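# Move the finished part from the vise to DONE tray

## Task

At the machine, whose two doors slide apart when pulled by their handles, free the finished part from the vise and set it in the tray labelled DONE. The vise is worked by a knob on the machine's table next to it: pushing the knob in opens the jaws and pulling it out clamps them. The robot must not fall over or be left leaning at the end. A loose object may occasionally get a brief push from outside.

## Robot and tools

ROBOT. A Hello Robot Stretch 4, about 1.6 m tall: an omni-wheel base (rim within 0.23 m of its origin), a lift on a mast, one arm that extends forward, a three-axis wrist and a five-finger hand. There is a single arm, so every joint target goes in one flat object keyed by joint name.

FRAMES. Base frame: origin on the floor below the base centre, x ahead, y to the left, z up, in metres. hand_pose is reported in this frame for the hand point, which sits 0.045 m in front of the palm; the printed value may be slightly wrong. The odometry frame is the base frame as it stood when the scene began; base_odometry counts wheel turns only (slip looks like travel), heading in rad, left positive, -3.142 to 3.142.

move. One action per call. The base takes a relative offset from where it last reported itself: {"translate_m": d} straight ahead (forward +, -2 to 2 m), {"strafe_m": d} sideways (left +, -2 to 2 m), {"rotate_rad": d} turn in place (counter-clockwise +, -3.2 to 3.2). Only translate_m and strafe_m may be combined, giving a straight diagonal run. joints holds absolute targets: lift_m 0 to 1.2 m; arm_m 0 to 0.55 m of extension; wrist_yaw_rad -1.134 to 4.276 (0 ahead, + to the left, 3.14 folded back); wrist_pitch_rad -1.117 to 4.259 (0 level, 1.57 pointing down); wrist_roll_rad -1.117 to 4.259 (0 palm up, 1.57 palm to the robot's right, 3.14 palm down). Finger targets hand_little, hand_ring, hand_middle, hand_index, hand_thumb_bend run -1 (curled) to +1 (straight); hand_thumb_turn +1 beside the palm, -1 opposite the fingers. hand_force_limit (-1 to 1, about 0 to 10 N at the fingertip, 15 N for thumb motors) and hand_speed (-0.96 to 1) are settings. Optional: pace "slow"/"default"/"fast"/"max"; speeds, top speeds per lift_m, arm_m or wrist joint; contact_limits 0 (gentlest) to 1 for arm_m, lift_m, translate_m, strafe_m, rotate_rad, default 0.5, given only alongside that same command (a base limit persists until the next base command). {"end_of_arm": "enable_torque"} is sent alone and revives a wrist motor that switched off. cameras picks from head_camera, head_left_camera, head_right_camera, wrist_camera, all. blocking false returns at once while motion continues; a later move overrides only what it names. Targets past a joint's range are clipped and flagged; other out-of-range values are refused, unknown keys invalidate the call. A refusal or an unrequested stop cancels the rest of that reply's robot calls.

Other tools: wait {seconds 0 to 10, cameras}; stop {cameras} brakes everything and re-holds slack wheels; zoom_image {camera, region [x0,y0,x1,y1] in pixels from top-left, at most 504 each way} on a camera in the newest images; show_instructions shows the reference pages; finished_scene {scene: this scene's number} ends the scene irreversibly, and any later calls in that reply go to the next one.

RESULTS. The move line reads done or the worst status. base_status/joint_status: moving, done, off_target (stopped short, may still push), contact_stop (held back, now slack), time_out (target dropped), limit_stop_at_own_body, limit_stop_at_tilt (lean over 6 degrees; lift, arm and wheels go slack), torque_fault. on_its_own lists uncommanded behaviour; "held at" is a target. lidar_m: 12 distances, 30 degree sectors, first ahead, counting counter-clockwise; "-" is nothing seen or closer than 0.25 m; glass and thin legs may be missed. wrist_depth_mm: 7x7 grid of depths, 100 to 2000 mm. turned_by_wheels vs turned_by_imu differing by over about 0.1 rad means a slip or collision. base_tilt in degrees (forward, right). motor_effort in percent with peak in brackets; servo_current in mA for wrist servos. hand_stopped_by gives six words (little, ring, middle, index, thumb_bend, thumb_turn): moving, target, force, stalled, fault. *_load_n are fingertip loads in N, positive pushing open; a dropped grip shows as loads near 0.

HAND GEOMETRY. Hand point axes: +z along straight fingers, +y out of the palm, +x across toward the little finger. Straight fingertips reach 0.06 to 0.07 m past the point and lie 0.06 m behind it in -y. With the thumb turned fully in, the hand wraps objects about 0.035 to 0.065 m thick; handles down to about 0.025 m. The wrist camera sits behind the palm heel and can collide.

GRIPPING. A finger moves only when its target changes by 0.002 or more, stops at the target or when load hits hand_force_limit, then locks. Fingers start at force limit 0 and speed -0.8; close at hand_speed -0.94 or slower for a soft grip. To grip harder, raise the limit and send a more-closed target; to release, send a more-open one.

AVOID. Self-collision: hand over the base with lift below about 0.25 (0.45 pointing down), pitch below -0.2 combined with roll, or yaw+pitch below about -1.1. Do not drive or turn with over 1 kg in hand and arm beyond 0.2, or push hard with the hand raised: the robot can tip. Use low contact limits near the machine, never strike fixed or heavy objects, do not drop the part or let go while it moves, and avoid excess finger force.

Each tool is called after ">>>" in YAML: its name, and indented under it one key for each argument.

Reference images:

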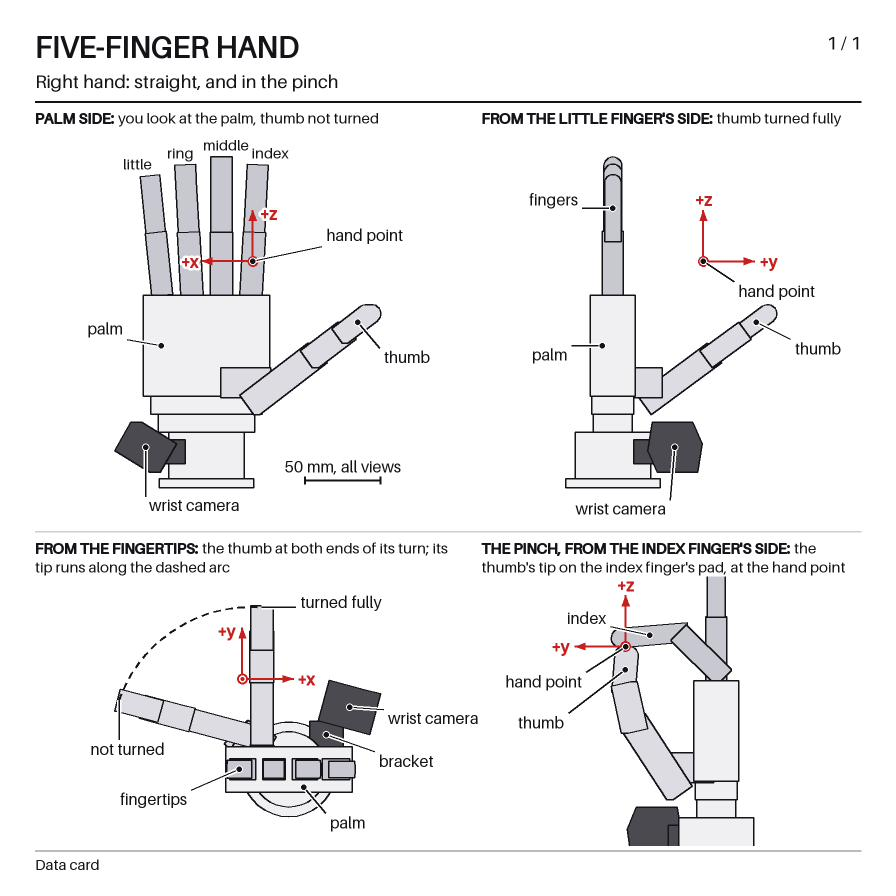

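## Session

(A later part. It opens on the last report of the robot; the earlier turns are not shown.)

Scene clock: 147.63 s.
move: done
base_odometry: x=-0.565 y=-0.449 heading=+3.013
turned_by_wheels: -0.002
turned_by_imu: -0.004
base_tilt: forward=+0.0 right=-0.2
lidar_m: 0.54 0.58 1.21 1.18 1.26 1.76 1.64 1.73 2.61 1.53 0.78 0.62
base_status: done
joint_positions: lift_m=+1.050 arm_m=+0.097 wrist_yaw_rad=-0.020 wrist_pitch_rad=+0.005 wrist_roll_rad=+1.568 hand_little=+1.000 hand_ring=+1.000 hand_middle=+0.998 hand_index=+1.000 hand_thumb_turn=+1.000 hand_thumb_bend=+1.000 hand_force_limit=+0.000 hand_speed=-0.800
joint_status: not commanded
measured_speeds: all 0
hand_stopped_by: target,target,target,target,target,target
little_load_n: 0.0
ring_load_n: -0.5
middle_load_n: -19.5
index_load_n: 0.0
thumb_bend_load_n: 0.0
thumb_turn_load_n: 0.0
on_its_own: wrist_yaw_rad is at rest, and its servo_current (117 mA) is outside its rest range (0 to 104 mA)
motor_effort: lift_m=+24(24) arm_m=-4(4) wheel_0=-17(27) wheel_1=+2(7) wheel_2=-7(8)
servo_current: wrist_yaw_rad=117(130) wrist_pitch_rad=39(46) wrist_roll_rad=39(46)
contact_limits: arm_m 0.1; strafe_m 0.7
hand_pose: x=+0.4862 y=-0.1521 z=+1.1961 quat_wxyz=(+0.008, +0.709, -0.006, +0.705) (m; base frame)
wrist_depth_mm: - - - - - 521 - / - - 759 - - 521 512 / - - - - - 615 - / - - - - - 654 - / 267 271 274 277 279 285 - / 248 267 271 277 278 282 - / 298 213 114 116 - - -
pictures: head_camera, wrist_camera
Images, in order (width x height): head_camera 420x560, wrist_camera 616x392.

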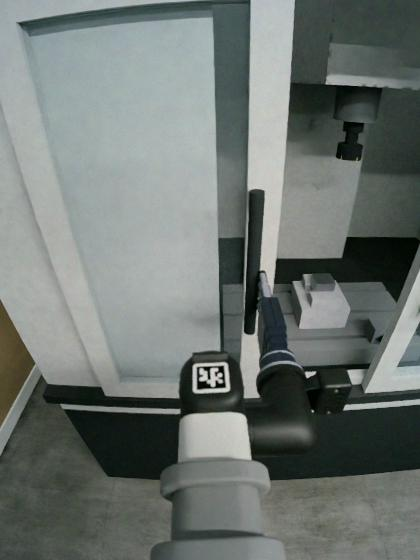

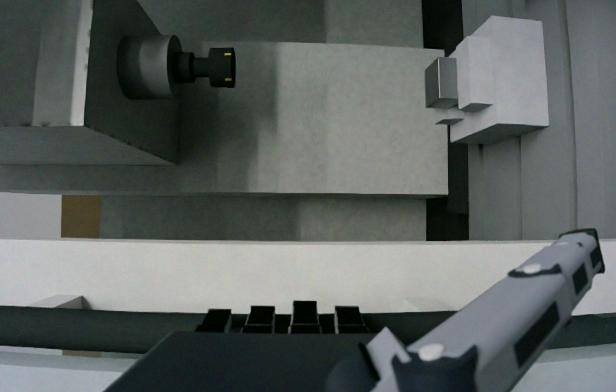

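>>> zoom_image:
  camera: "head_camera"
  region: [240, 220, 420, 400]

>>> zoom_image:
  camera: "wrist_camera"
  region: [380, 0, 616, 200]

Scaled by 2.800 from the camera's 420x560 image, which has a finer 1200x1600 frame.

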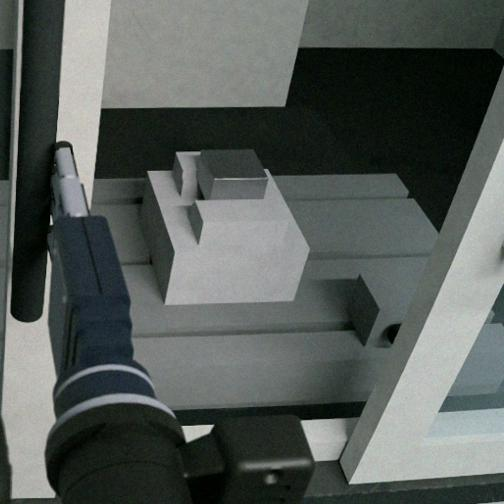

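Scaled by 2.136.

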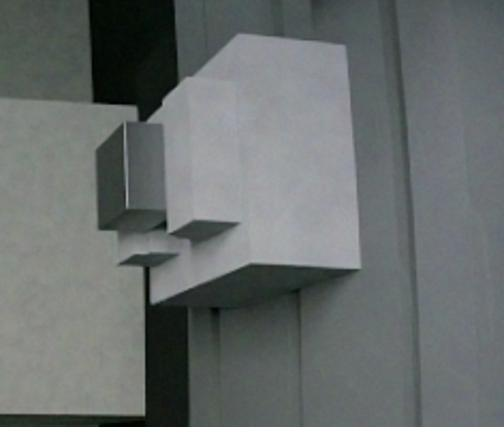

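>>> move:
  joints: {"arm_m": 0.0}

>>> move:
  base: {"strafe_m": -0.33}

>>> move:
  joints: {"arm_m": 0.24}
  contact_limits: {"arm_m": 0.1}
  pace: "slow"
  cameras: ["head_camera", "wrist_camera"]

Scene clock: 172.03 s.
move: done
base_odometry: x=-0.565 y=-0.450 heading=+3.015
turned_by_wheels: +0.001
turned_by_imu: +0.001
base_tilt: forward=+0.0 right=-0.2
lidar_m: 0.52 0.61 1.20 1.17 1.25 1.77 1.65 1.76 2.62 1.54 0.81 0.57
base_status: not commanded
joint_positions: lift_m=+1.050 arm_m=+0.002 wrist_yaw_rad=-0.002 wrist_pitch_rad=+0.005 wrist_roll_rad=+1.568 hand_little=+1.000 hand_ring=+1.000 hand_middle=+1.000 hand_index=+1.000 hand_thumb_turn=+1.000 hand_thumb_bend=+1.000 hand_force_limit=+0.000 hand_speed=-0.800
joint_status: all done
joint sent to its limit — arm_m, lower limit.
measured_speeds: all 0
hand_stopped_by: target,target,target,target,target,target
little_load_n: 0.0
ring_load_n: 0.0
middle_load_n: 0.0
index_load_n: 0.0
thumb_bend_load_n: 0.0
thumb_turn_load_n: -0.5
motor_effort: lift_m=+24(24) arm_m=-5(6) wheel_0=-4(17) wheel_1=+2(3) wheel_2=-2(7)
servo_current: wrist_yaw_rad=46(117) wrist_pitch_rad=39(46) wrist_roll_rad=33(46)
contact_limits: strafe_m 0.7
hand_pose: x=+0.3936 y=-0.1481 z=+1.1961 quat_wxyz=(+0.002, +0.709, +0.000, +0.705) (m; base frame)
wrist_depth_mm: - - - - - 591 508 / - - 809 - 640 597 500 / - - - - - 699 504 / - 1576 - - - 699 504 / 355 357 364 368 373 377 - / - 1618 209 211 - - - / - - 114 116 - - -
pictures: none

Scene clock: 174.47 s.
move: done
base_odometry: x=-0.523 y=-0.122 heading=+3.014
turned_by_wheels: +0.000
turned_by_imu: -0.002
base_tilt: forward=+0.1 right=-0.3
lidar_m: 0.54 0.55 0.85 1.50 1.56 1.70 1.64 1.76 2.26 1.21 0.78 0.51
base_status: done
joint_positions: lift_m=+1.050 arm_m=+0.002 wrist_yaw_rad=-0.002 wrist_pitch_rad=+0.005 wrist_roll_rad=+1.568 hand_little=+1.000 hand_ring=+1.000 hand_middle=+1.000 hand_index=+1.000 hand_thumb_turn=+1.000 hand_thumb_bend=+1.000 hand_force_limit=+0.000 hand_speed=-0.800
joint_status: not commanded
measured_speeds: all 0
hand_stopped_by: target,target,target,target,target,target
little_load_n: 0.0
ring_load_n: 0.0
middle_load_n: 0.0
index_load_n: 0.0
thumb_bend_load_n: 0.0
thumb_turn_load_n: 0.0
motor_effort: lift_m=+24(24) arm_m=-4(5) wheel_0=+1(16) wheel_1=-3(13) wheel_2=-1(2)
servo_current: wrist_yaw_rad=52(59) wrist_pitch_rad=46(52) wrist_roll_rad=26(46)
hand_pose: x=+0.3936 y=-0.1481 z=+1.1961 quat_wxyz=(+0.002, +0.709, +0.000, +0.705) (m; base frame)
wrist_depth_mm: - - - - - - - / - - - - - 707 488 / - 281 281 287 290 668 492 / 332 338 340 345 349 355 359 / - - - - 634 580 - / - - 164 186 - - - / - - 114 115 - - -
pictures: none

Scene clock: 177.90 s.
move: contact_stop
base_odometry: x=-0.523 y=-0.122 heading=+3.014
turned_by_wheels: +0.000
turned_by_imu: +0.000
base_tilt: forward=+0.0 right=-0.3
lidar_m: 0.54 0.56 0.84 1.47 1.56 1.69 1.67 1.78 2.29 1.22 0.75 0.52
base_status: not commanded
joint_positions: lift_m=+1.050 arm_m=+0.228 wrist_yaw_rad=-0.005 wrist_pitch_rad=+0.009 wrist_roll_rad=+1.570 hand_little=+1.000 hand_ring=+1.000 hand_middle=+1.000 hand_index=+1.000 hand_thumb_turn=+1.000 hand_thumb_bend=+1.000 hand_force_limit=+0.000 hand_speed=-0.800
joint_status: arm_m contact_stop (moved +0.227 of +0.238)
measured_speeds: all 0
hand_stopped_by: target,target,target,target,target,target
little_load_n: 0.0
ring_load_n: 0.0
middle_load_n: 0.0
index_load_n: 0.0
thumb_bend_load_n: 2.0
thumb_turn_load_n: 0.0
on_its_own: arm_m is slack since a contact_stop (your +0.240 is given up)
motor_effort: lift_m=+21(24) arm_m=+0(12) wheel_0=+3(3) wheel_1=-1(4) wheel_2=-5(6)
servo_current: wrist_yaw_rad=39(59) wrist_pitch_rad=52(52) wrist_roll_rad=20(52)
contact_limits: arm_m 0.1
hand_pose: x=+0.6196 y=-0.1487 z=+1.1953 quat_wxyz=(+0.002, +0.710, -0.001, +0.704) (m; base frame)
wrist_depth_mm: - - - - - - - / - - - - - - - / 119 121 122 125 126 128 - / 119 121 122 124 126 128 - / - 121 123 124 126 392 - / - - 164 186 - - - / - - 114 115 - - -
pictures: head_camera, wrist_camera
Images, in order (width x height): head_camera 420x560, wrist_camera 616x392.

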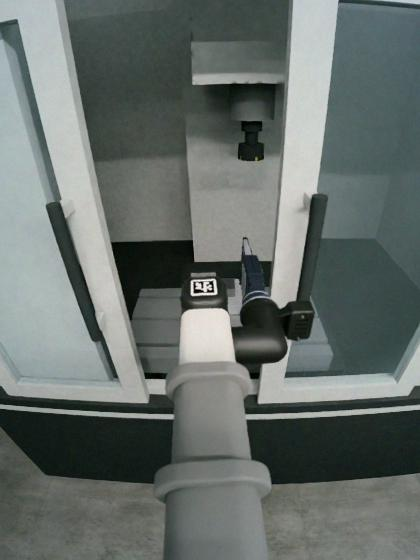

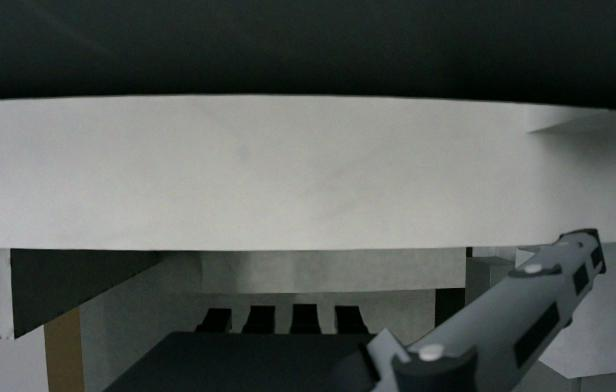

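>>> move:
  joints: {"arm_m": 0.202}
  pace: "slow"

>>> move:
  base: {"strafe_m": -0.15}
  pace: "slow"
  contact_limits: {"strafe_m": 0.7}
  cameras: ["head_camera", "wrist_camera"]

Scene clock: 184.70 s.
move: done
base_odometry: x=-0.523 y=-0.122 heading=+3.014
turned_by_wheels: +0.000
turned_by_imu: +0.000
base_tilt: forward=+0.1 right=-0.3
lidar_m: 0.55 0.54 0.86 1.50 1.58 1.69 1.66 1.75 2.26 1.20 0.74 0.51
base_status: not commanded
joint_positions: lift_m=+1.050 arm_m=+0.202 wrist_yaw_rad=-0.002 wrist_pitch_rad=+0.009 wrist_roll_rad=+1.570 hand_little=+1.000 hand_ring=+1.000 hand_middle=+1.000 hand_index=+1.000 hand_thumb_turn=+1.000 hand_thumb_bend=+1.000 hand_force_limit=+0.000 hand_speed=-0.800
joint_status: all done
measured_speeds: all 0
hand_stopped_by: target,target,target,target,target,target
little_load_n: 0.0
ring_load_n: 0.0
middle_load_n: 0.0
index_load_n: 0.0
thumb_bend_load_n: 0.0
thumb_turn_load_n: 0.0
motor_effort: lift_m=+21(21) arm_m=-5(6) wheel_0=+3(3) wheel_1=-1(2) wheel_2=-4(5)
servo_current: wrist_yaw_rad=52(52) wrist_pitch_rad=52(59) wrist_roll_rad=20(59)
hand_pose: x=+0.5938 y=-0.1481 z=+1.1953 quat_wxyz=(+0.001, +0.710, -0.001, +0.704) (m; base frame)
wrist_depth_mm: - - - - - - - / - - - - - - - / 143 145 147 149 151 153 - / 144 145 147 149 151 154 - / - 146 - 150 - 427 - / - - 164 186 - - - / - - 114 116 - - -
pictures: none

Scene clock: 187.37 s.
move: done
base_odometry: x=-0.504 y=+0.026 heading=+3.016
turned_by_wheels: +0.002
turned_by_imu: +0.003
base_tilt: forward=+0.1 right=-0.2
lidar_m: 0.52 0.56 0.89 1.64 1.72 1.70 1.67 1.79 2.13 1.09 0.76 0.54
base_status: done
joint_positions: lift_m=+1.050 arm_m=+0.202 wrist_yaw_rad=+0.013 wrist_pitch_rad=+0.009 wrist_roll_rad=+1.580 hand_little=+1.000 hand_ring=+1.000 hand_middle=+1.000 hand_index=+1.000 hand_thumb_turn=+1.000 hand_thumb_bend=+1.000 hand_force_limit=+0.000 hand_speed=-0.800
joint_status: not commanded
measured_speeds: all 0
hand_stopped_by: target,target,target,target,target,target
little_load_n: 0.0
ring_load_n: 0.0
middle_load_n: 0.0
index_load_n: 0.0
thumb_bend_load_n: -0.5
thumb_turn_load_n: 2.0
motor_effort: lift_m=+21(21) arm_m=+3(5) wheel_0=+16(28) wheel_1=+0(10) wheel_2=+7(10)
servo_current: wrist_yaw_rad=78(85) wrist_pitch_rad=52(59) wrist_roll_rad=46(65)
contact_limits: strafe_m 0.7
hand_pose: x=+0.5959 y=-0.1444 z=+1.1947 quat_wxyz=(-0.008, +0.710, +0.001, +0.704) (m; base frame)
wrist_depth_mm: - - - - - - - / - - - - - - - / - - - - - 591 480 / - - - - - - - / - - - - - - - / 131 133 135 137 139 141 - / - 132 114 115 - - -
pictures: head_camera, wrist_camera
Images, in order (width x height): head_camera 420x560, wrist_camera 616x392.

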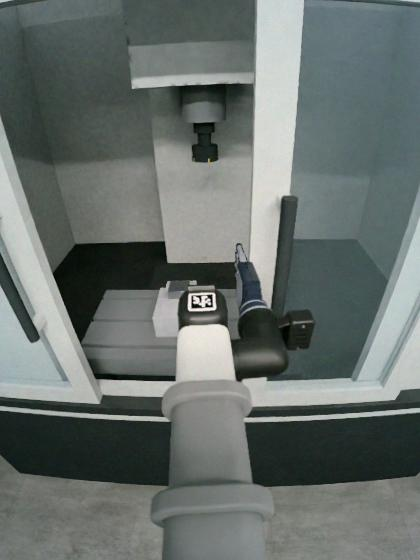

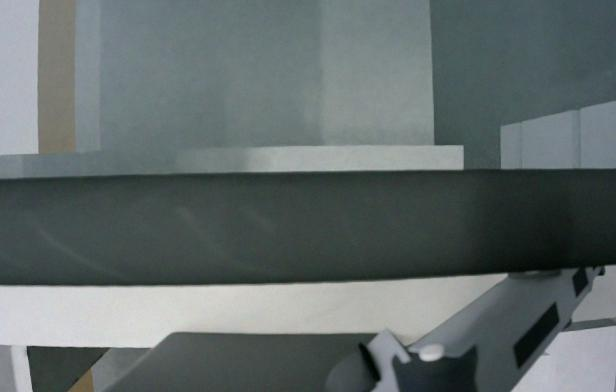

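>>> move:
  base: {"strafe_m": -0.15}
  pace: "slow"
  contact_limits: {"strafe_m": 0.7}

>>> move:
  base: {"strafe_m": 0.03}

>>> move:
  joints: {"arm_m": 0.0}

>>> move:
  joints: {"wrist_roll_rad": 0.0, "wrist_yaw_rad": 0.0, "wrist_pitch_rad": 0.5}
  base: {"strafe_m": 0.25}
  cameras: ["head_camera", "wrist_camera"]

Scene clock: 195.50 s.
move: done
base_odometry: x=-0.485 y=+0.175 heading=+3.018
turned_by_wheels: +0.002
turned_by_imu: +0.057
base_tilt: forward=+0.0 right=-0.2
lidar_m: 0.49 0.61 0.92 1.76 1.93 1.67 1.67 1.81 1.97 0.94 0.69 0.52
base_status: done
joint_positions: lift_m=+1.050 arm_m=+0.202 wrist_yaw_rad=+0.005 wrist_pitch_rad=+0.008 wrist_roll_rad=+1.579 hand_little=+1.000 hand_ring=+1.000 hand_middle=+1.000 hand_index=+1.000 hand_thumb_turn=+1.000 hand_thumb_bend=+1.000 hand_force_limit=+0.000 hand_speed=-0.800
joint_status: not commanded
measured_speeds: all 0
hand_stopped_by: target,target,target,target,target,target
little_load_n: 0.0
ring_load_n: 0.0
middle_load_n: 0.0
index_load_n: 0.0
thumb_bend_load_n: -1.0
thumb_turn_load_n: 2.0
motor_effort: lift_m=+21(21) arm_m=+6(7) wheel_0=+20(29) wheel_1=+5(10) wheel_2=-1(5)
servo_current: wrist_yaw_rad=52(85) wrist_pitch_rad=46(59) wrist_roll_rad=52(59)
contact_limits: strafe_m 0.7
hand_pose: x=+0.5945 y=-0.1462 z=+1.1950 quat_wxyz=(-0.005, +0.710, -0.001, +0.704) (m; base frame)
wrist_depth_mm: - - - - - - - / - - - - - - - / - - - - - - 580 / - - - - - - - / - - - - - - - / 131 133 135 136 138 - - / - - 114 115 - - -
pictures: none

Scene clock: 196.43 s.
move: done
base_odometry: x=-0.489 y=+0.145 heading=+3.018
turned_by_wheels: +0.000
turned_by_imu: +0.000
base_tilt: forward=+0.1 right=-0.2
lidar_m: 0.53 0.60 0.94 1.74 1.88 1.68 1.65 1.82 2.01 0.98 0.72 0.49
base_status: done
joint_positions: lift_m=+1.050 arm_m=+0.202 wrist_yaw_rad=+0.002 wrist_pitch_rad=+0.008 wrist_roll_rad=+1.572 hand_little=+1.000 hand_ring=+1.000 hand_middle=+1.000 hand_index=+1.000 hand_thumb_turn=+1.000 hand_thumb_bend=+1.000 hand_force_limit=+0.000 hand_speed=-0.800
joint_status: not commanded
measured_speeds: all 0
hand_stopped_by: target,target,target,target,target,target
little_load_n: 0.0
ring_load_n: 0.0
middle_load_n: 0.0
index_load_n: 0.0
thumb_bend_load_n: 0.0
thumb_turn_load_n: 0.0
motor_effort: lift_m=+21(21) arm_m=+4(7) wheel_0=+0(15) wheel_1=+3(16) wheel_2=+0(1)
servo_current: wrist_yaw_rad=46(59) wrist_pitch_rad=46(52) wrist_roll_rad=26(52)
hand_pose: x=+0.5943 y=-0.1471 z=+1.1954 quat_wxyz=(-0.001, +0.710, +0.000, +0.704) (m; base frame)
wrist_depth_mm: - - - - - - - / - - - - - - - / - - - - - - - / 131 132 134 136 137 140 - / 132 134 135 137 139 141 - / - - 591 186 - - - / - - 114 115 - - -
pictures: none

Scene clock: 198.13 s.
move: done
base_odometry: x=-0.489 y=+0.145 heading=+3.018
turned_by_wheels: +0.000
turned_by_imu: +0.000
base_tilt: forward=+0.0 right=-0.2
lidar_m: 0.51 0.59 0.90 1.74 1.87 1.69 1.66 1.81 2.00 0.98 0.72 0.48
base_status: not commanded
joint_positions: lift_m=+1.050 arm_m=+0.002 wrist_yaw_rad=+0.002 wrist_pitch_rad=+0.008 wrist_roll_rad=+1.572 hand_little=+1.000 hand_ring=+1.000 hand_middle=+1.000 hand_index=+1.000 hand_thumb_turn=+1.000 hand_thumb_bend=+1.000 hand_force_limit=+0.000 hand_speed=-0.800
joint_status: all done
joint sent to its limit — arm_m, lower limit.
measured_speeds: all 0
hand_stopped_by: target,target,target,target,target,target
little_load_n: 0.0
ring_load_n: -0.5
middle_load_n: 0.0
index_load_n: 0.0
thumb_bend_load_n: 0.0
thumb_turn_load_n: 0.0
motor_effort: lift_m=+21(21) arm_m=-5(6) wheel_0=+0(0) wheel_1=+3(4) wheel_2=+0(0)
servo_current: wrist_yaw_rad=46(59) wrist_pitch_rad=46(52) wrist_roll_rad=26(52)
hand_pose: x=+0.3941 y=-0.1471 z=+1.1955 quat_wxyz=(-0.001, +0.710, +0.000, +0.704) (m; base frame)
wrist_depth_mm: - - - - - - - / - - - - - - - / - - - - - - - / 268 270 274 276 282 343 349 / 325 327 336 338 340 615 - / - 750 788 186 - - - / - - 114 115 - - -
pictures: none

Scene clock: 200.27 s.
move: done
base_odometry: x=-0.520 y=-0.103 heading=+3.018
turned_by_wheels: +0.000
turned_by_imu: +0.001
base_tilt: forward=+0.2 right=-0.2
lidar_m: 0.57 0.59 0.97 1.50 1.64 1.65 1.63 1.78 2.26 1.22 0.78 0.61
base_status: done
joint_positions: lift_m=+1.050 arm_m=+0.002 wrist_yaw_rad=+0.002 wrist_pitch_rad=+0.502 wrist_roll_rad=+0.002 hand_little=+1.000 hand_ring=+1.000 hand_middle=+1.000 hand_index=+1.000 hand_thumb_turn=+1.000 hand_thumb_bend=+1.000 hand_force_limit=+0.000 hand_speed=-0.800
joint_status: all done
measured_speeds: all 0
hand_stopped_by: target,target,target,target,target,target
little_load_n: 0.0
ring_load_n: 0.0
middle_load_n: 0.0
index_load_n: 0.0
thumb_bend_load_n: 0.0
thumb_turn_load_n: 0.0
motor_effort: lift_m=+21(21) arm_m=-5(5) wheel_0=-2(14) wheel_1=+2(13) wheel_2=+0(1)
servo_current: wrist_yaw_rad=46(65) wrist_pitch_rad=39(59) wrist_roll_rad=26(91)
hand_pose: x=+0.3958 y=-0.1179 z=+1.1741 quat_wxyz=(+0.359, +0.609, +0.609, +0.361) (m; base frame)
wrist_depth_mm: 353 - - - - - - / 375 1618 - - - - - / 394 1618 - 691 - - - / 430 442 842 647 798 - - / - 488 640 661 591 691 - / 554 535 621 597 597 585 - / - 549 114 115 - - -
pictures: head_camera, wrist_camera
Images, in order (width x height): head_camera 420x560, wrist_camera 616x392.

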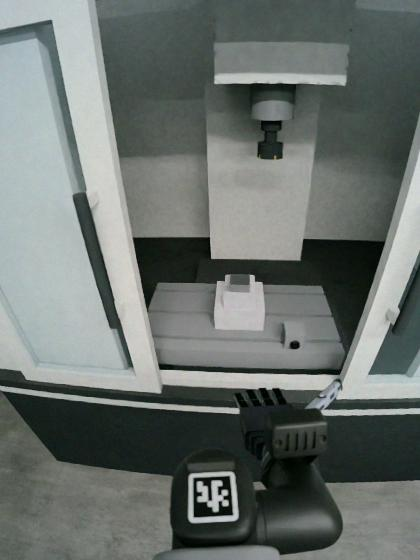

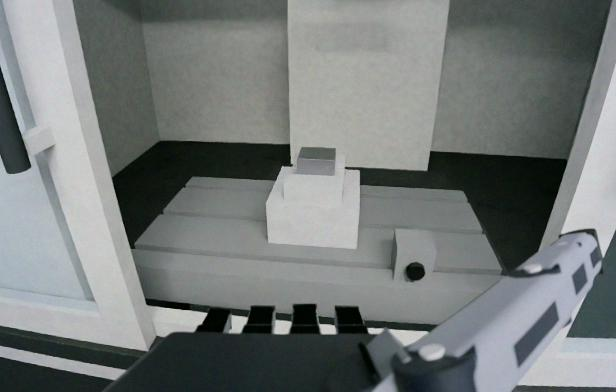

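>>> move:
  base: {"rotate_rad": -0.055}
  joints: {"arm_m": 0.2}
  cameras: ["head_camera", "wrist_camera"]

>>> zoom_image:
  camera: "head_camera"
  region: [150, 220, 350, 400]

>>> zoom_image:
  camera: "wrist_camera"
  region: [200, 100, 500, 330]

Scene clock: 207.73 s.
move: done
base_odometry: x=-0.519 y=-0.103 heading=+2.964
turned_by_wheels: -0.054
turned_by_imu: -0.054
base_tilt: forward=+0.1 right=-0.3
lidar_m: 0.56 0.59 0.92 1.48 1.55 1.67 1.63 1.73 2.29 1.20 0.80 0.59
base_status: done
joint_positions: lift_m=+1.050 arm_m=+0.200 wrist_yaw_rad=+0.002 wrist_pitch_rad=+0.503 wrist_roll_rad=+0.002 hand_little=+1.000 hand_ring=+1.000 hand_middle=+1.000 hand_index=+1.000 hand_thumb_turn=+1.000 hand_thumb_bend=+1.000 hand_force_limit=+0.000 hand_speed=-0.800
joint_status: all done
measured_speeds: all 0
hand_stopped_by: target,target,target,target,target,target
little_load_n: 0.0
ring_load_n: 0.0
middle_load_n: 0.0
index_load_n: 0.0
thumb_bend_load_n: 0.0
thumb_turn_load_n: 0.0
motor_effort: lift_m=+21(21) arm_m=+4(7) wheel_0=+4(9) wheel_1=+6(8) wheel_2=+3(5)
servo_current: wrist_yaw_rad=39(52) wrist_pitch_rad=39(39) wrist_roll_rad=39(59)
hand_pose: x=+0.5940 y=-0.1179 z=+1.1741 quat_wxyz=(+0.359, +0.609, +0.609, +0.361) (m; base frame)
wrist_depth_mm: - - - - - - - / - 1430 - - - - - / - 1537 - - - - 1397 / - - - 539 - - - / - 661 634 480 661 640 - / - - 484 473 580 - - / 459 452 114 116 - - -
pictures: head_camera, wrist_camera
Images, in order (width x height): head_camera 420x560, wrist_camera 616x392.

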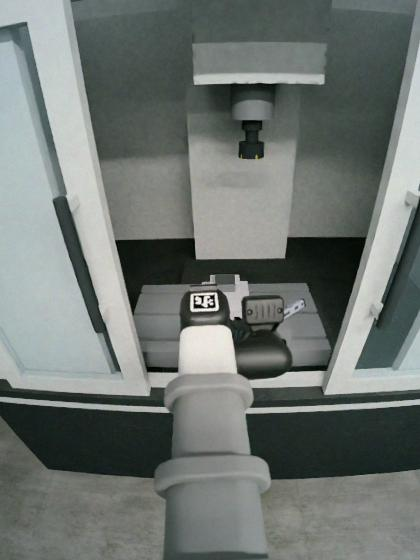

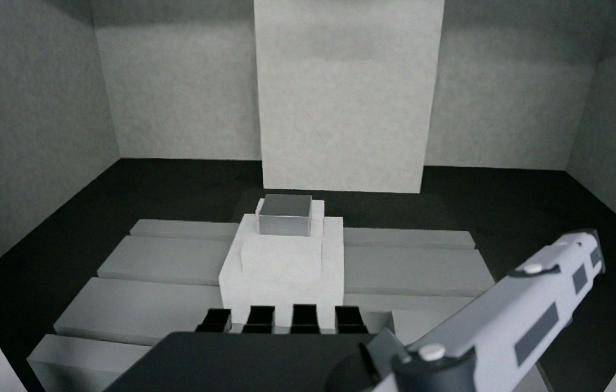

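Scaled by 2.520 from the camera's 420x560 image, which has a finer 1200x1600 frame.

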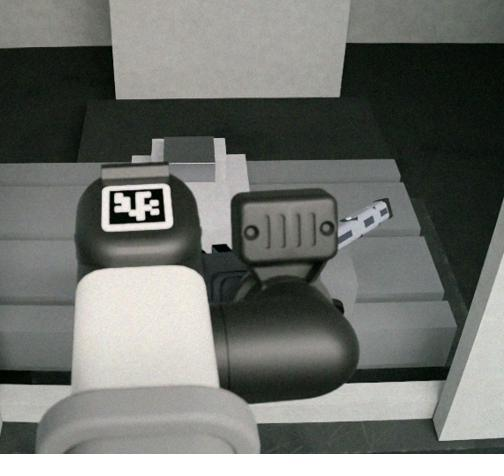

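Scaled by 1.680.

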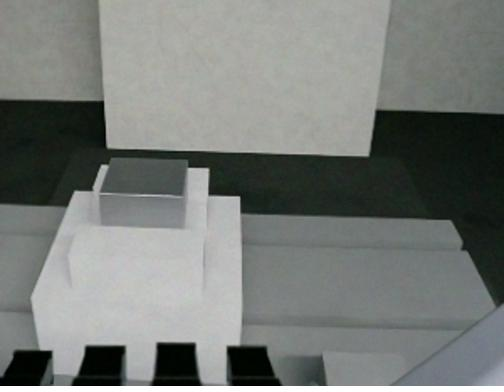

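>>> move:
  joints: {"arm_m": 0.0, "lift_m": 0.95, "wrist_pitch_rad": 0.35, "hand_index": 0.0, "hand_ring": 0.0, "hand_little": 0.0}
  base: {"strafe_m": -0.115}
  cameras: ["head_camera", "wrist_camera"]

>>> zoom_image:
  camera: "head_camera"
  region: [150, 220, 350, 400]

>>> zoom_image:
  camera: "wrist_camera"
  region: [130, 100, 430, 330]

Scene clock: 286.73 s.
move: done
base_odometry: x=-0.499 y=+0.010 heading=+2.964
turned_by_wheels: +0.000
turned_by_imu: -0.002
base_tilt: forward=+0.1 right=-0.2
lidar_m: 0.54 0.60 0.89 1.62 1.70 1.68 1.64 1.72 2.17 1.14 0.76 0.58
base_status: done
joint_positions: lift_m=+0.950 arm_m=+0.002 wrist_yaw_rad=+0.002 wrist_pitch_rad=+0.359 wrist_roll_rad=+0.002 hand_little=+0.000 hand_ring=+0.000 hand_middle=+1.000 hand_index=+0.000 hand_thumb_turn=+1.000 hand_thumb_bend=+1.000 hand_force_limit=+0.000 hand_speed=-0.800
joint_status: all done
joint sent to its limit — arm_m, lower limit.
measured_speeds: all 0
hand_stopped_by: target,target,target,target,target,target
little_load_n: 0.0
ring_load_n: 0.0
middle_load_n: 0.0
index_load_n: 0.0
thumb_bend_load_n: 0.0
thumb_turn_load_n: 0.0
motor_effort: lift_m=+14(22) arm_m=-5(7) wheel_0=+4(15) wheel_1=-3(11) wheel_2=+0(2)
servo_current: wrist_yaw_rad=52(52) wrist_pitch_rad=52(111) wrist_roll_rad=26(46)
hand_pose: x=+0.4013 y=-0.1180 z=+1.1072 quat_wxyz=(+0.402, +0.581, +0.581, +0.403) (m; base frame)
wrist_depth_mm: - - - - - 310 - / - - - - - 320 - / - 1618 - - 1205 343 - / - 842 627 788 366 362 - / 603 627 170 535 382 379 - / 574 569 159 165 402 - - / - - 114 116 - - -
pictures: head_camera, wrist_camera
Images, in order (width x height): head_camera 420x560, wrist_camera 616x392.

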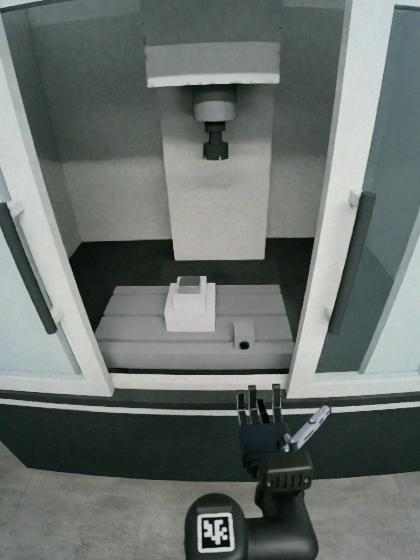

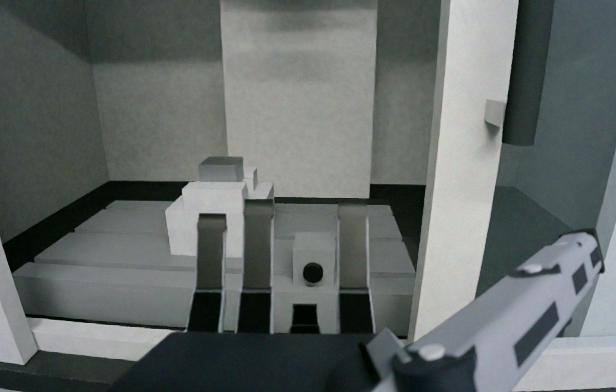

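Scaled by 2.520 from the camera's 420x560 image, which has a finer 1200x1600 frame.

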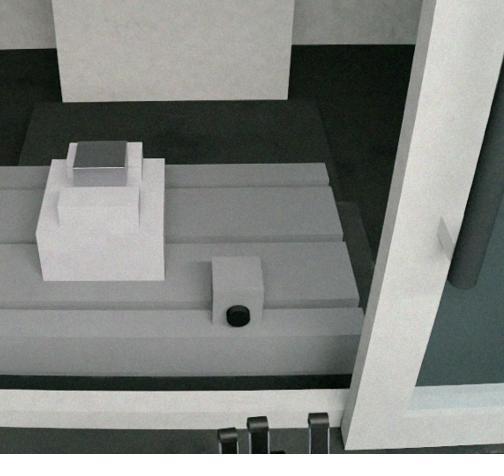

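Scaled by 1.680.

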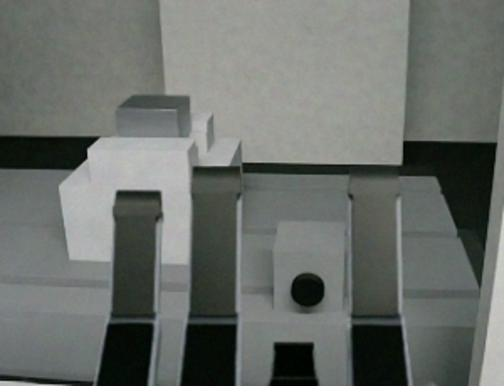

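>>> move:
  joints: {"arm_m": 0.15, "lift_m": 0.81}
  cameras: ["head_camera", "wrist_camera"]

Scene clock: 297.50 s.
move: done
base_odometry: x=-0.499 y=+0.010 heading=+2.964
turned_by_wheels: +0.000
turned_by_imu: +0.000
base_tilt: forward=+0.1 right=-0.3
lidar_m: 0.57 0.63 0.92 1.60 1.69 1.68 1.63 1.77 2.14 1.12 0.78 0.57
base_status: not commanded
joint_positions: lift_m=+0.810 arm_m=+0.150 wrist_yaw_rad=+0.002 wrist_pitch_rad=+0.359 wrist_roll_rad=+0.002 hand_little=+0.000 hand_ring=+0.000 hand_middle=+1.000 hand_index=+0.000 hand_thumb_turn=+1.000 hand_thumb_bend=+1.000 hand_force_limit=+0.000 hand_speed=-0.800
joint_status: all done
measured_speeds: all 0
hand_stopped_by: target,target,target,target,target,target
little_load_n: 0.0
ring_load_n: 0.0
middle_load_n: 0.0
index_load_n: 0.0
thumb_bend_load_n: 0.0
thumb_turn_load_n: 0.0
motor_effort: lift_m=+14(19) arm_m=+4(6) wheel_0=+4(4) wheel_1=-3(3) wheel_2=+0(0)
servo_current: wrist_yaw_rad=52(52) wrist_pitch_rad=46(59) wrist_roll_rad=26(39)
hand_pose: x=+0.5495 y=-0.1180 z=+0.9672 quat_wxyz=(+0.402, +0.581, +0.581, +0.403) (m; base frame)
wrist_depth_mm: - - - - - - - / - - 477 - - - 202 / - 436 433 668 668 - 196 / 564 455 442 357 554 234 203 / 384 379 169 355 355 349 - / 332 382 159 165 359 359 - / 314 307 114 116 - - -
pictures: head_camera, wrist_camera
Images, in order (width x height): head_camera 420x560, wrist_camera 616x392.

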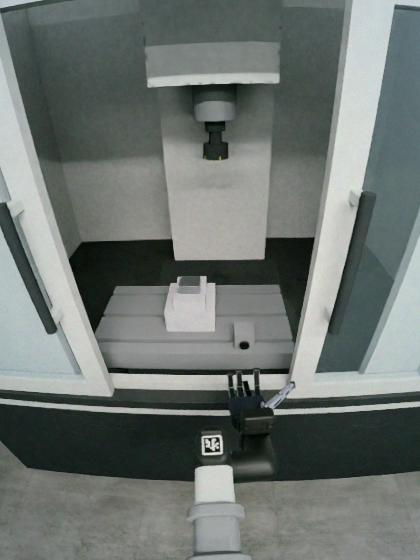

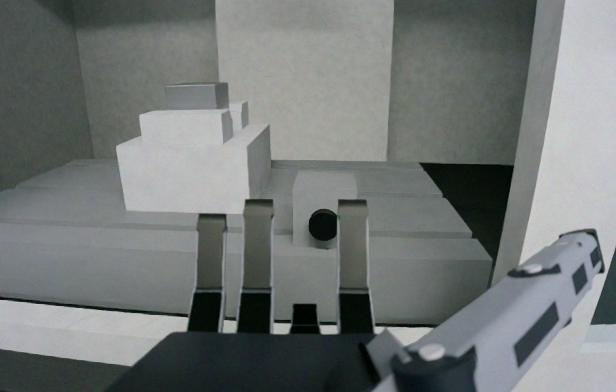

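>>> move:
  joints: {"arm_m": 0.215, "lift_m": 0.815}
  base: {"strafe_m": -0.015}
  cameras: ["wrist_camera"]

Scene clock: 303.93 s.
move: done
base_odometry: x=-0.497 y=+0.024 heading=+2.964
turned_by_wheels: +0.000
turned_by_imu: +0.000
base_tilt: forward=+0.1 right=-0.3
lidar_m: 0.58 0.61 0.91 1.63 1.72 1.67 1.64 1.75 2.15 1.12 0.78 0.55
base_status: done
joint_positions: lift_m=+0.815 arm_m=+0.215 wrist_yaw_rad=+0.002 wrist_pitch_rad=+0.359 wrist_roll_rad=+0.002 hand_little=+0.000 hand_ring=+0.000 hand_middle=+1.000 hand_index=+0.000 hand_thumb_turn=+1.000 hand_thumb_bend=+1.000 hand_force_limit=+0.000 hand_speed=-0.800
joint_status: all done
measured_speeds: all 0
hand_stopped_by: target,target,target,target,target,target
little_load_n: 0.0
ring_load_n: 0.0
middle_load_n: 0.0
index_load_n: 0.0
thumb_bend_load_n: 0.0
thumb_turn_load_n: 0.0
motor_effort: lift_m=+24(29) arm_m=+4(5) wheel_0=+5(15) wheel_1=-4(11) wheel_2=+0(1)
servo_current: wrist_yaw_rad=52(59) wrist_pitch_rad=52(52) wrist_roll_rad=26(39)
hand_pose: x=+0.6144 y=-0.1180 z=+0.9714 quat_wxyz=(+0.402, +0.581, +0.581, +0.403) (m; base frame)
wrist_depth_mm: - - - - - - - / 1430 - - - - - - / 1397 377 413 - - - - / 521 384 377 521 521 - - / 345 347 170 286 172 - - / 320 315 159 211 294 298 - / 342 327 114 116 - - -
pictures: wrist_camera
Images, in order (width x height): wrist_camera 616x392.

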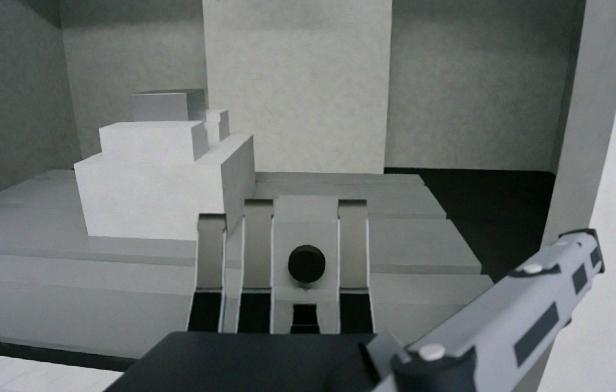

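>>> move:
  joints: {"arm_m": 0.245, "lift_m": 0.825}
  pace: "slow"
  contact_limits: {"arm_m": 0.0}
  cameras: ["wrist_camera", "head_camera"]

>>> zoom_image:
  camera: "head_camera"
  region: [150, 240, 350, 420]

Scene clock: 314.07 s.
move: done
base_odometry: x=-0.497 y=+0.024 heading=+2.964
turned_by_wheels: +0.000
turned_by_imu: +0.000
base_tilt: forward=+0.0 right=-0.3
lidar_m: 0.56 0.61 0.88 1.64 1.71 1.67 1.64 1.73 2.17 1.12 0.78 0.53
base_status: not commanded
joint_positions: lift_m=+0.825 arm_m=+0.245 wrist_yaw_rad=+0.002 wrist_pitch_rad=+0.359 wrist_roll_rad=+0.002 hand_little=+0.000 hand_ring=+0.000 hand_middle=+1.000 hand_index=+0.000 hand_thumb_turn=+1.000 hand_thumb_bend=+1.000 hand_force_limit=+0.000 hand_speed=-0.800
joint_status: all done
measured_speeds: all 0
hand_stopped_by: target,target,target,target,target,target
little_load_n: 0.0
ring_load_n: 0.0
middle_load_n: 0.0
index_load_n: 0.0
thumb_bend_load_n: 0.0
thumb_turn_load_n: 0.0
motor_effort: lift_m=+25(28) arm_m=+5(6) wheel_0=+5(5) wheel_1=-3(4) wheel_2=+0(0)
servo_current: wrist_yaw_rad=39(59) wrist_pitch_rad=46(52) wrist_roll_rad=26(46)
contact_limits: arm_m 0
hand_pose: x=+0.6444 y=-0.1180 z=+0.9814 quat_wxyz=(+0.402, +0.581, +0.581, +0.403) (m; base frame)
wrist_depth_mm: - - - - - - - / 1366 - - - - - - / 1464 357 413 - - - 1336 / 469 353 353 564 508 - - / - 368 170 270 171 - - / 296 289 156 210 276 - - / 298 293 114 115 - - -
pictures: head_camera, wrist_camera
Images, in order (width x height): head_camera 420x560, wrist_camera 616x392.

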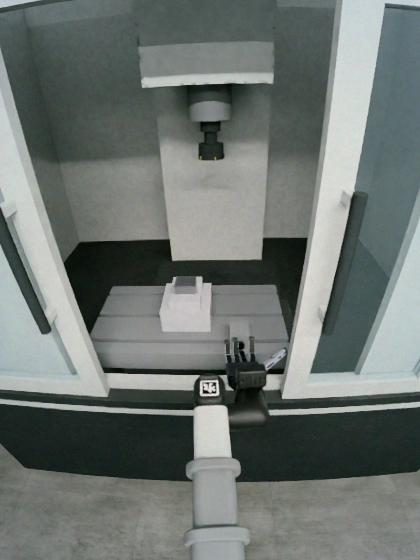

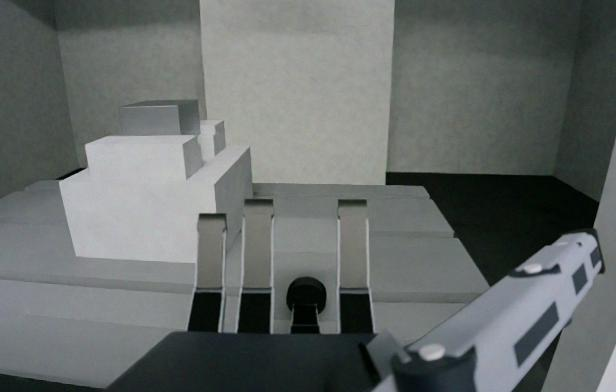

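Scaled by 2.520 from the camera's 420x560 image, which has a finer 1200x1600 frame.

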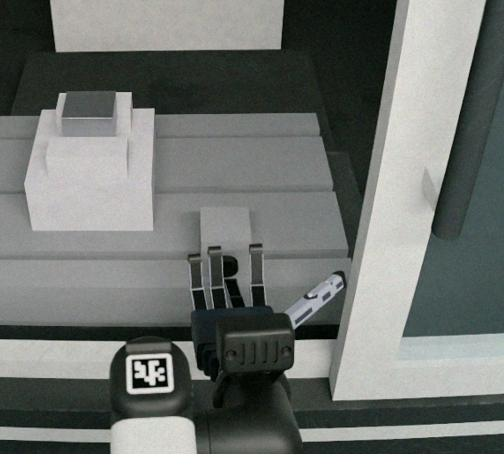

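>>> move:
  joints: {"arm_m": 0.265}
  pace: "slow"
  contact_limits: {"arm_m": 0.2}
  cameras: ["wrist_camera"]

>>> move:
  joints: {"arm_m": 0.285}
  pace: "slow"
  contact_limits: {"arm_m": 0.2}
  cameras: ["wrist_camera"]

Scene clock: 318.93 s.
move: done
base_odometry: x=-0.497 y=+0.024 heading=+2.964
turned_by_wheels: +0.000
turned_by_imu: +0.000
base_tilt: forward=+0.0 right=-0.3
lidar_m: 0.56 0.61 0.88 1.62 1.72 1.68 1.62 1.75 2.15 1.11 0.79 0.56
base_status: not commanded
joint_positions: lift_m=+0.825 arm_m=+0.265 wrist_yaw_rad=+0.002 wrist_pitch_rad=+0.359 wrist_roll_rad=+0.002 hand_little=+0.000 hand_ring=+0.000 hand_middle=+1.000 hand_index=+0.000 hand_thumb_turn=+1.000 hand_thumb_bend=+1.000 hand_force_limit=+0.000 hand_speed=-0.800
joint_status: all done
measured_speeds: all 0
hand_stopped_by: target,target,target,target,target,target
little_load_n: 0.0
ring_load_n: 0.0
middle_load_n: -0.5
index_load_n: 0.0
thumb_bend_load_n: 0.0
thumb_turn_load_n: 0.0
motor_effort: lift_m=+24(25) arm_m=+5(6) wheel_0=+5(5) wheel_1=-4(4) wheel_2=+0(0)
servo_current: wrist_yaw_rad=46(59) wrist_pitch_rad=52(52) wrist_roll_rad=20(46)
contact_limits: arm_m 0.2
hand_pose: x=+0.6644 y=-0.1180 z=+0.9814 quat_wxyz=(+0.402, +0.581, +0.581, +0.403) (m; base frame)
wrist_depth_mm: - - - - - - - / 1336 - - - - - - / - 353 413 - - - 1281 / 343 330 342 508 504 - - / 353 347 170 254 418 - - / 283 286 156 187 276 - - / 273 264 114 116 - - -
pictures: wrist_camera
Images, in order (width x height): wrist_camera 616x392.

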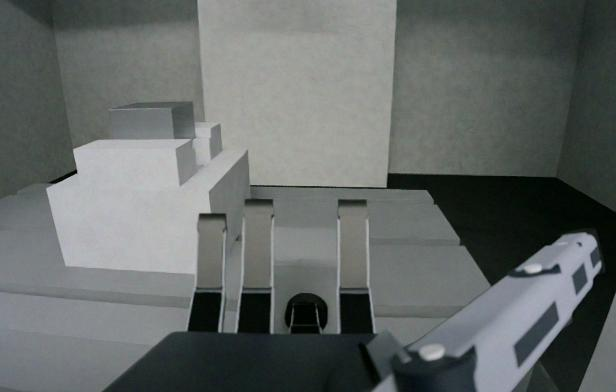

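Scene clock: 320.10 s.
move: done
base_odometry: x=-0.497 y=+0.024 heading=+2.964
turned_by_wheels: +0.000
turned_by_imu: +0.000
base_tilt: forward=+0.1 right=-0.2
lidar_m: 0.53 0.63 0.88 1.64 1.70 1.66 1.66 1.76 2.13 1.11 0.81 0.54
base_status: not commanded
joint_positions: lift_m=+0.825 arm_m=+0.285 wrist_yaw_rad=+0.002 wrist_pitch_rad=+0.358 wrist_roll_rad=+0.002 hand_little=+0.000 hand_ring=+0.000 hand_middle=+1.000 hand_index=+0.000 hand_thumb_turn=+1.000 hand_thumb_bend=+1.000 hand_force_limit=+0.000 hand_speed=-0.800
joint_status: all done
measured_speeds: all 0
hand_stopped_by: target,target,target,target,target,target
little_load_n: 0.0
ring_load_n: 0.0
middle_load_n: -0.5
index_load_n: 0.0
thumb_bend_load_n: 0.0
thumb_turn_load_n: 0.0
motor_effort: lift_m=+24(25) arm_m=+4(6) wheel_0=+5(5) wheel_1=-4(4) wheel_2=+0(0)
servo_current: wrist_yaw_rad=46(59) wrist_pitch_rad=52(59) wrist_roll_rad=26(46)
contact_limits: arm_m 0.2
hand_pose: x=+0.6844 y=-0.1180 z=+0.9816 quat_wxyz=(+0.402, +0.581, +0.581, +0.404) (m; base frame)
wrist_depth_mm: - - - - - - - / 1336 - - - - - - / 1336 336 402 - - - 1255 / 317 314 342 525 517 - - / 329 325 171 255 404 - - / 304 301 156 210 165 - - / 249 253 114 115 - - -
pictures: wrist_camera
Images, in order (width x height): wrist_camera 616x392.

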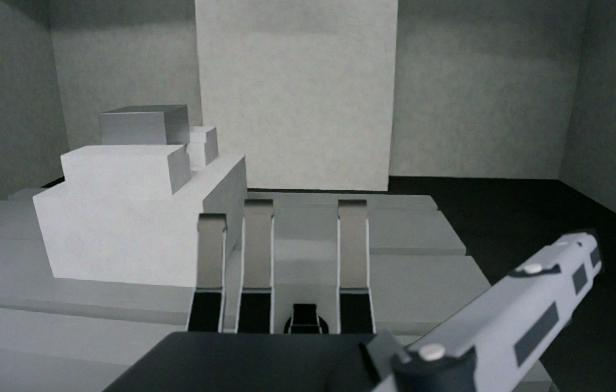

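>>> move:
  joints: {"arm_m": 0.3}
  pace: "slow"
  contact_limits: {"arm_m": 0.1}
  cameras: ["wrist_camera"]

>>> zoom_image:
  camera: "wrist_camera"
  region: [20, 80, 400, 340]

Scene clock: 323.83 s.
move: contact_stop
base_odometry: x=-0.496 y=+0.024 heading=+2.964
turned_by_wheels: +0.000
turned_by_imu: +0.000
base_tilt: forward=+0.0 right=-0.3
lidar_m: 0.56 0.62 0.90 1.63 1.72 1.68 1.64 1.76 2.13 1.11 0.80 0.57
base_status: not commanded
joint_positions: lift_m=+0.825 arm_m=+0.297 wrist_yaw_rad=+0.000 wrist_pitch_rad=+0.358 wrist_roll_rad=+0.002 hand_little=+0.000 hand_ring=+0.000 hand_middle=+1.000 hand_index=+0.000 hand_thumb_turn=+1.000 hand_thumb_bend=+1.000 hand_force_limit=+0.000 hand_speed=-0.800
joint_status: arm_m contact_stop (moved +0.012 of +0.015)
measured_speeds: all 0
hand_stopped_by: target,target,target,target,target,target
little_load_n: 0.0
ring_load_n: 0.0
middle_load_n: 0.0
index_load_n: 0.0
thumb_bend_load_n: 0.0
thumb_turn_load_n: 0.0
on_its_own: arm_m is slack since a contact_stop
motor_effort: lift_m=+22(25) arm_m=+0(11) wheel_0=+5(5) wheel_1=-1(4) wheel_2=-1(1)
servo_current: wrist_yaw_rad=52(59) wrist_pitch_rad=46(52) wrist_roll_rad=13(46)
contact_limits: arm_m 0.1
hand_pose: x=+0.6961 y=-0.1183 z=+0.9818 quat_wxyz=(+0.403, +0.581, +0.581, +0.403) (m; base frame)
wrist_depth_mm: - - - - - - - / 1308 - - - - - - / 1366 322 413 - - - 1229 / 304 300 340 512 512 - - / 317 312 171 255 392 - - / 298 300 156 210 165 - - / 249 251 114 116 - - -
pictures: wrist_camera
Images, in order (width x height): wrist_camera 616x392.

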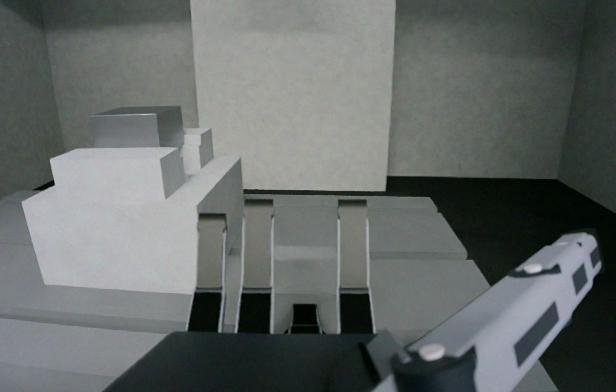

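Scaled by 1.326.

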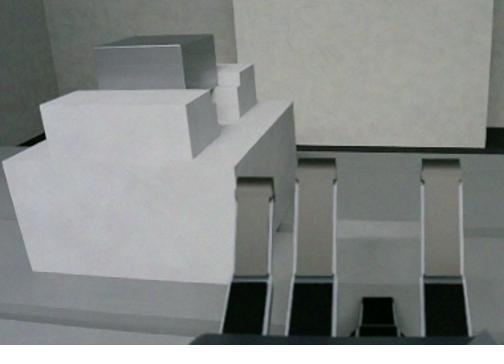

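>>> move:
  joints: {"arm_m": 0.1}

>>> move:
  joints: {"lift_m": 1.0, "wrist_pitch_rad": 0.6, "hand_index": 1.0, "hand_little": -1.0, "hand_ring": -1.0, "hand_middle": 1.0}
  base: {"strafe_m": 0.145}
  cameras: ["wrist_camera", "head_camera"]

>>> zoom_image:
  camera: "wrist_camera"
  region: [180, 80, 430, 330]

Scene clock: 332.20 s.
move: done
base_odometry: x=-0.496 y=+0.024 heading=+2.965
turned_by_wheels: +0.000
turned_by_imu: +0.000
base_tilt: forward=+0.1 right=-0.2
lidar_m: 0.57 0.62 0.90 1.63 1.72 1.68 1.64 1.74 2.15 1.11 0.77 0.57
base_status: not commanded
joint_positions: lift_m=+0.825 arm_m=+0.100 wrist_yaw_rad=+0.000 wrist_pitch_rad=+0.358 wrist_roll_rad=+0.002 hand_little=+0.000 hand_ring=+0.000 hand_middle=+1.000 hand_index=+0.000 hand_thumb_turn=+1.000 hand_thumb_bend=+1.000 hand_force_limit=+0.000 hand_speed=-0.800
joint_status: all done
measured_speeds: all 0
hand_stopped_by: target,target,target,target,target,target
little_load_n: 0.0
ring_load_n: 0.0
middle_load_n: 0.0
index_load_n: 0.0
thumb_bend_load_n: 0.0
thumb_turn_load_n: 0.0
motor_effort: lift_m=+22(22) arm_m=-4(6) wheel_0=+5(5) wheel_1=-1(1) wheel_2=-1(1)
servo_current: wrist_yaw_rad=46(52) wrist_pitch_rad=46(52) wrist_roll_rad=26(39)
hand_pose: x=+0.4995 y=-0.1183 z=+0.9818 quat_wxyz=(+0.403, +0.581, +0.581, +0.403) (m; base frame)
wrist_depth_mm: - - - - - 224 - / 1464 - 508 - - 235 230 / - 488 508 - - 245 242 / - 504 492 413 603 258 - / 436 427 171 407 407 274 - / - 436 156 165 322 287 - / - - 114 115 - - -
pictures: none

Scene clock: 334.50 s.
move: done
base_odometry: x=-0.522 y=-0.118 heading=+2.964
turned_by_wheels: +0.000
turned_by_imu: +0.001
base_tilt: forward=+0.0 right=-0.3
lidar_m: 0.56 0.58 0.92 1.49 1.59 1.65 1.62 1.75 2.30 1.26 0.80 0.60
base_status: done
joint_positions: lift_m=+1.000 arm_m=+0.100 wrist_yaw_rad=+0.000 wrist_pitch_rad=+0.602 wrist_roll_rad=+0.002 hand_little=-1.000 hand_ring=-1.000 hand_middle=+1.000 hand_index=+1.000 hand_thumb_turn=+1.000 hand_thumb_bend=+1.000 hand_force_limit=+0.000 hand_speed=-0.800
joint_status: all done
measured_speeds: all 0
hand_stopped_by: target,target,target,target,target,target
little_load_n: 0.0
ring_load_n: 0.0
middle_load_n: 0.0
index_load_n: 0.0
thumb_bend_load_n: 0.0
thumb_turn_load_n: 0.0
motor_effort: lift_m=+24(28) arm_m=-5(5) wheel_0=-4(15) wheel_1=+3(12) wheel_2=+0(1)
servo_current: wrist_yaw_rad=33(52) wrist_pitch_rad=39(65) wrist_roll_rad=39(46)
hand_pose: x=+0.4876 y=-0.1183 z=+1.1019 quat_wxyz=(+0.329, +0.626, +0.625, +0.330) (m; base frame)
wrist_depth_mm: - - - - - - - / - - - 585 - - - / - 741 741 539 750 - - / 340 - 574 554 640 640 - / 382 530 120 512 500 496 - / 421 469 142 210 521 521 - / - - 114 115 - - -
pictures: head_camera, wrist_camera
Images, in order (width x height): head_camera 420x560, wrist_camera 616x392.

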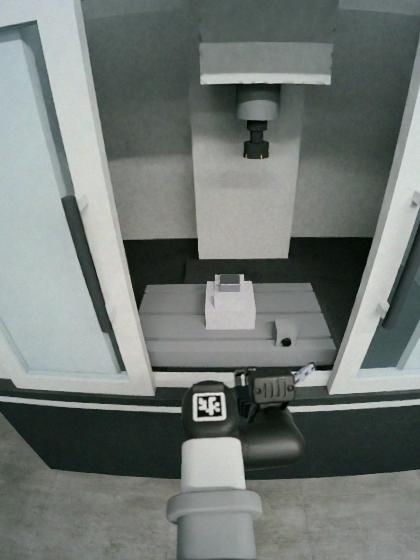

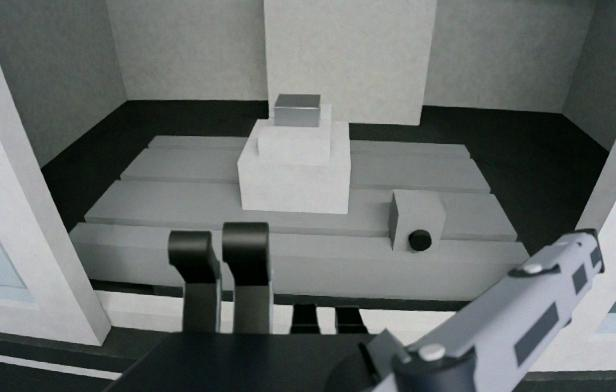

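Scaled by 2.016.

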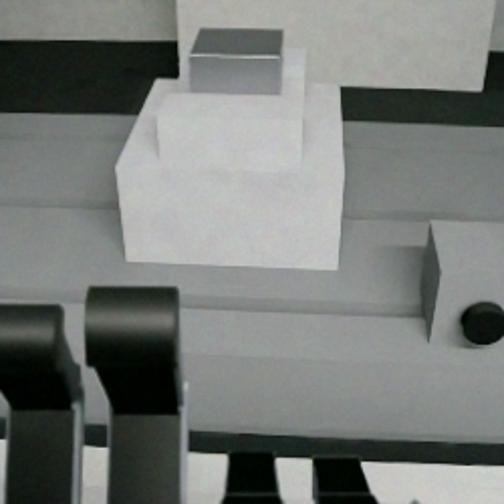

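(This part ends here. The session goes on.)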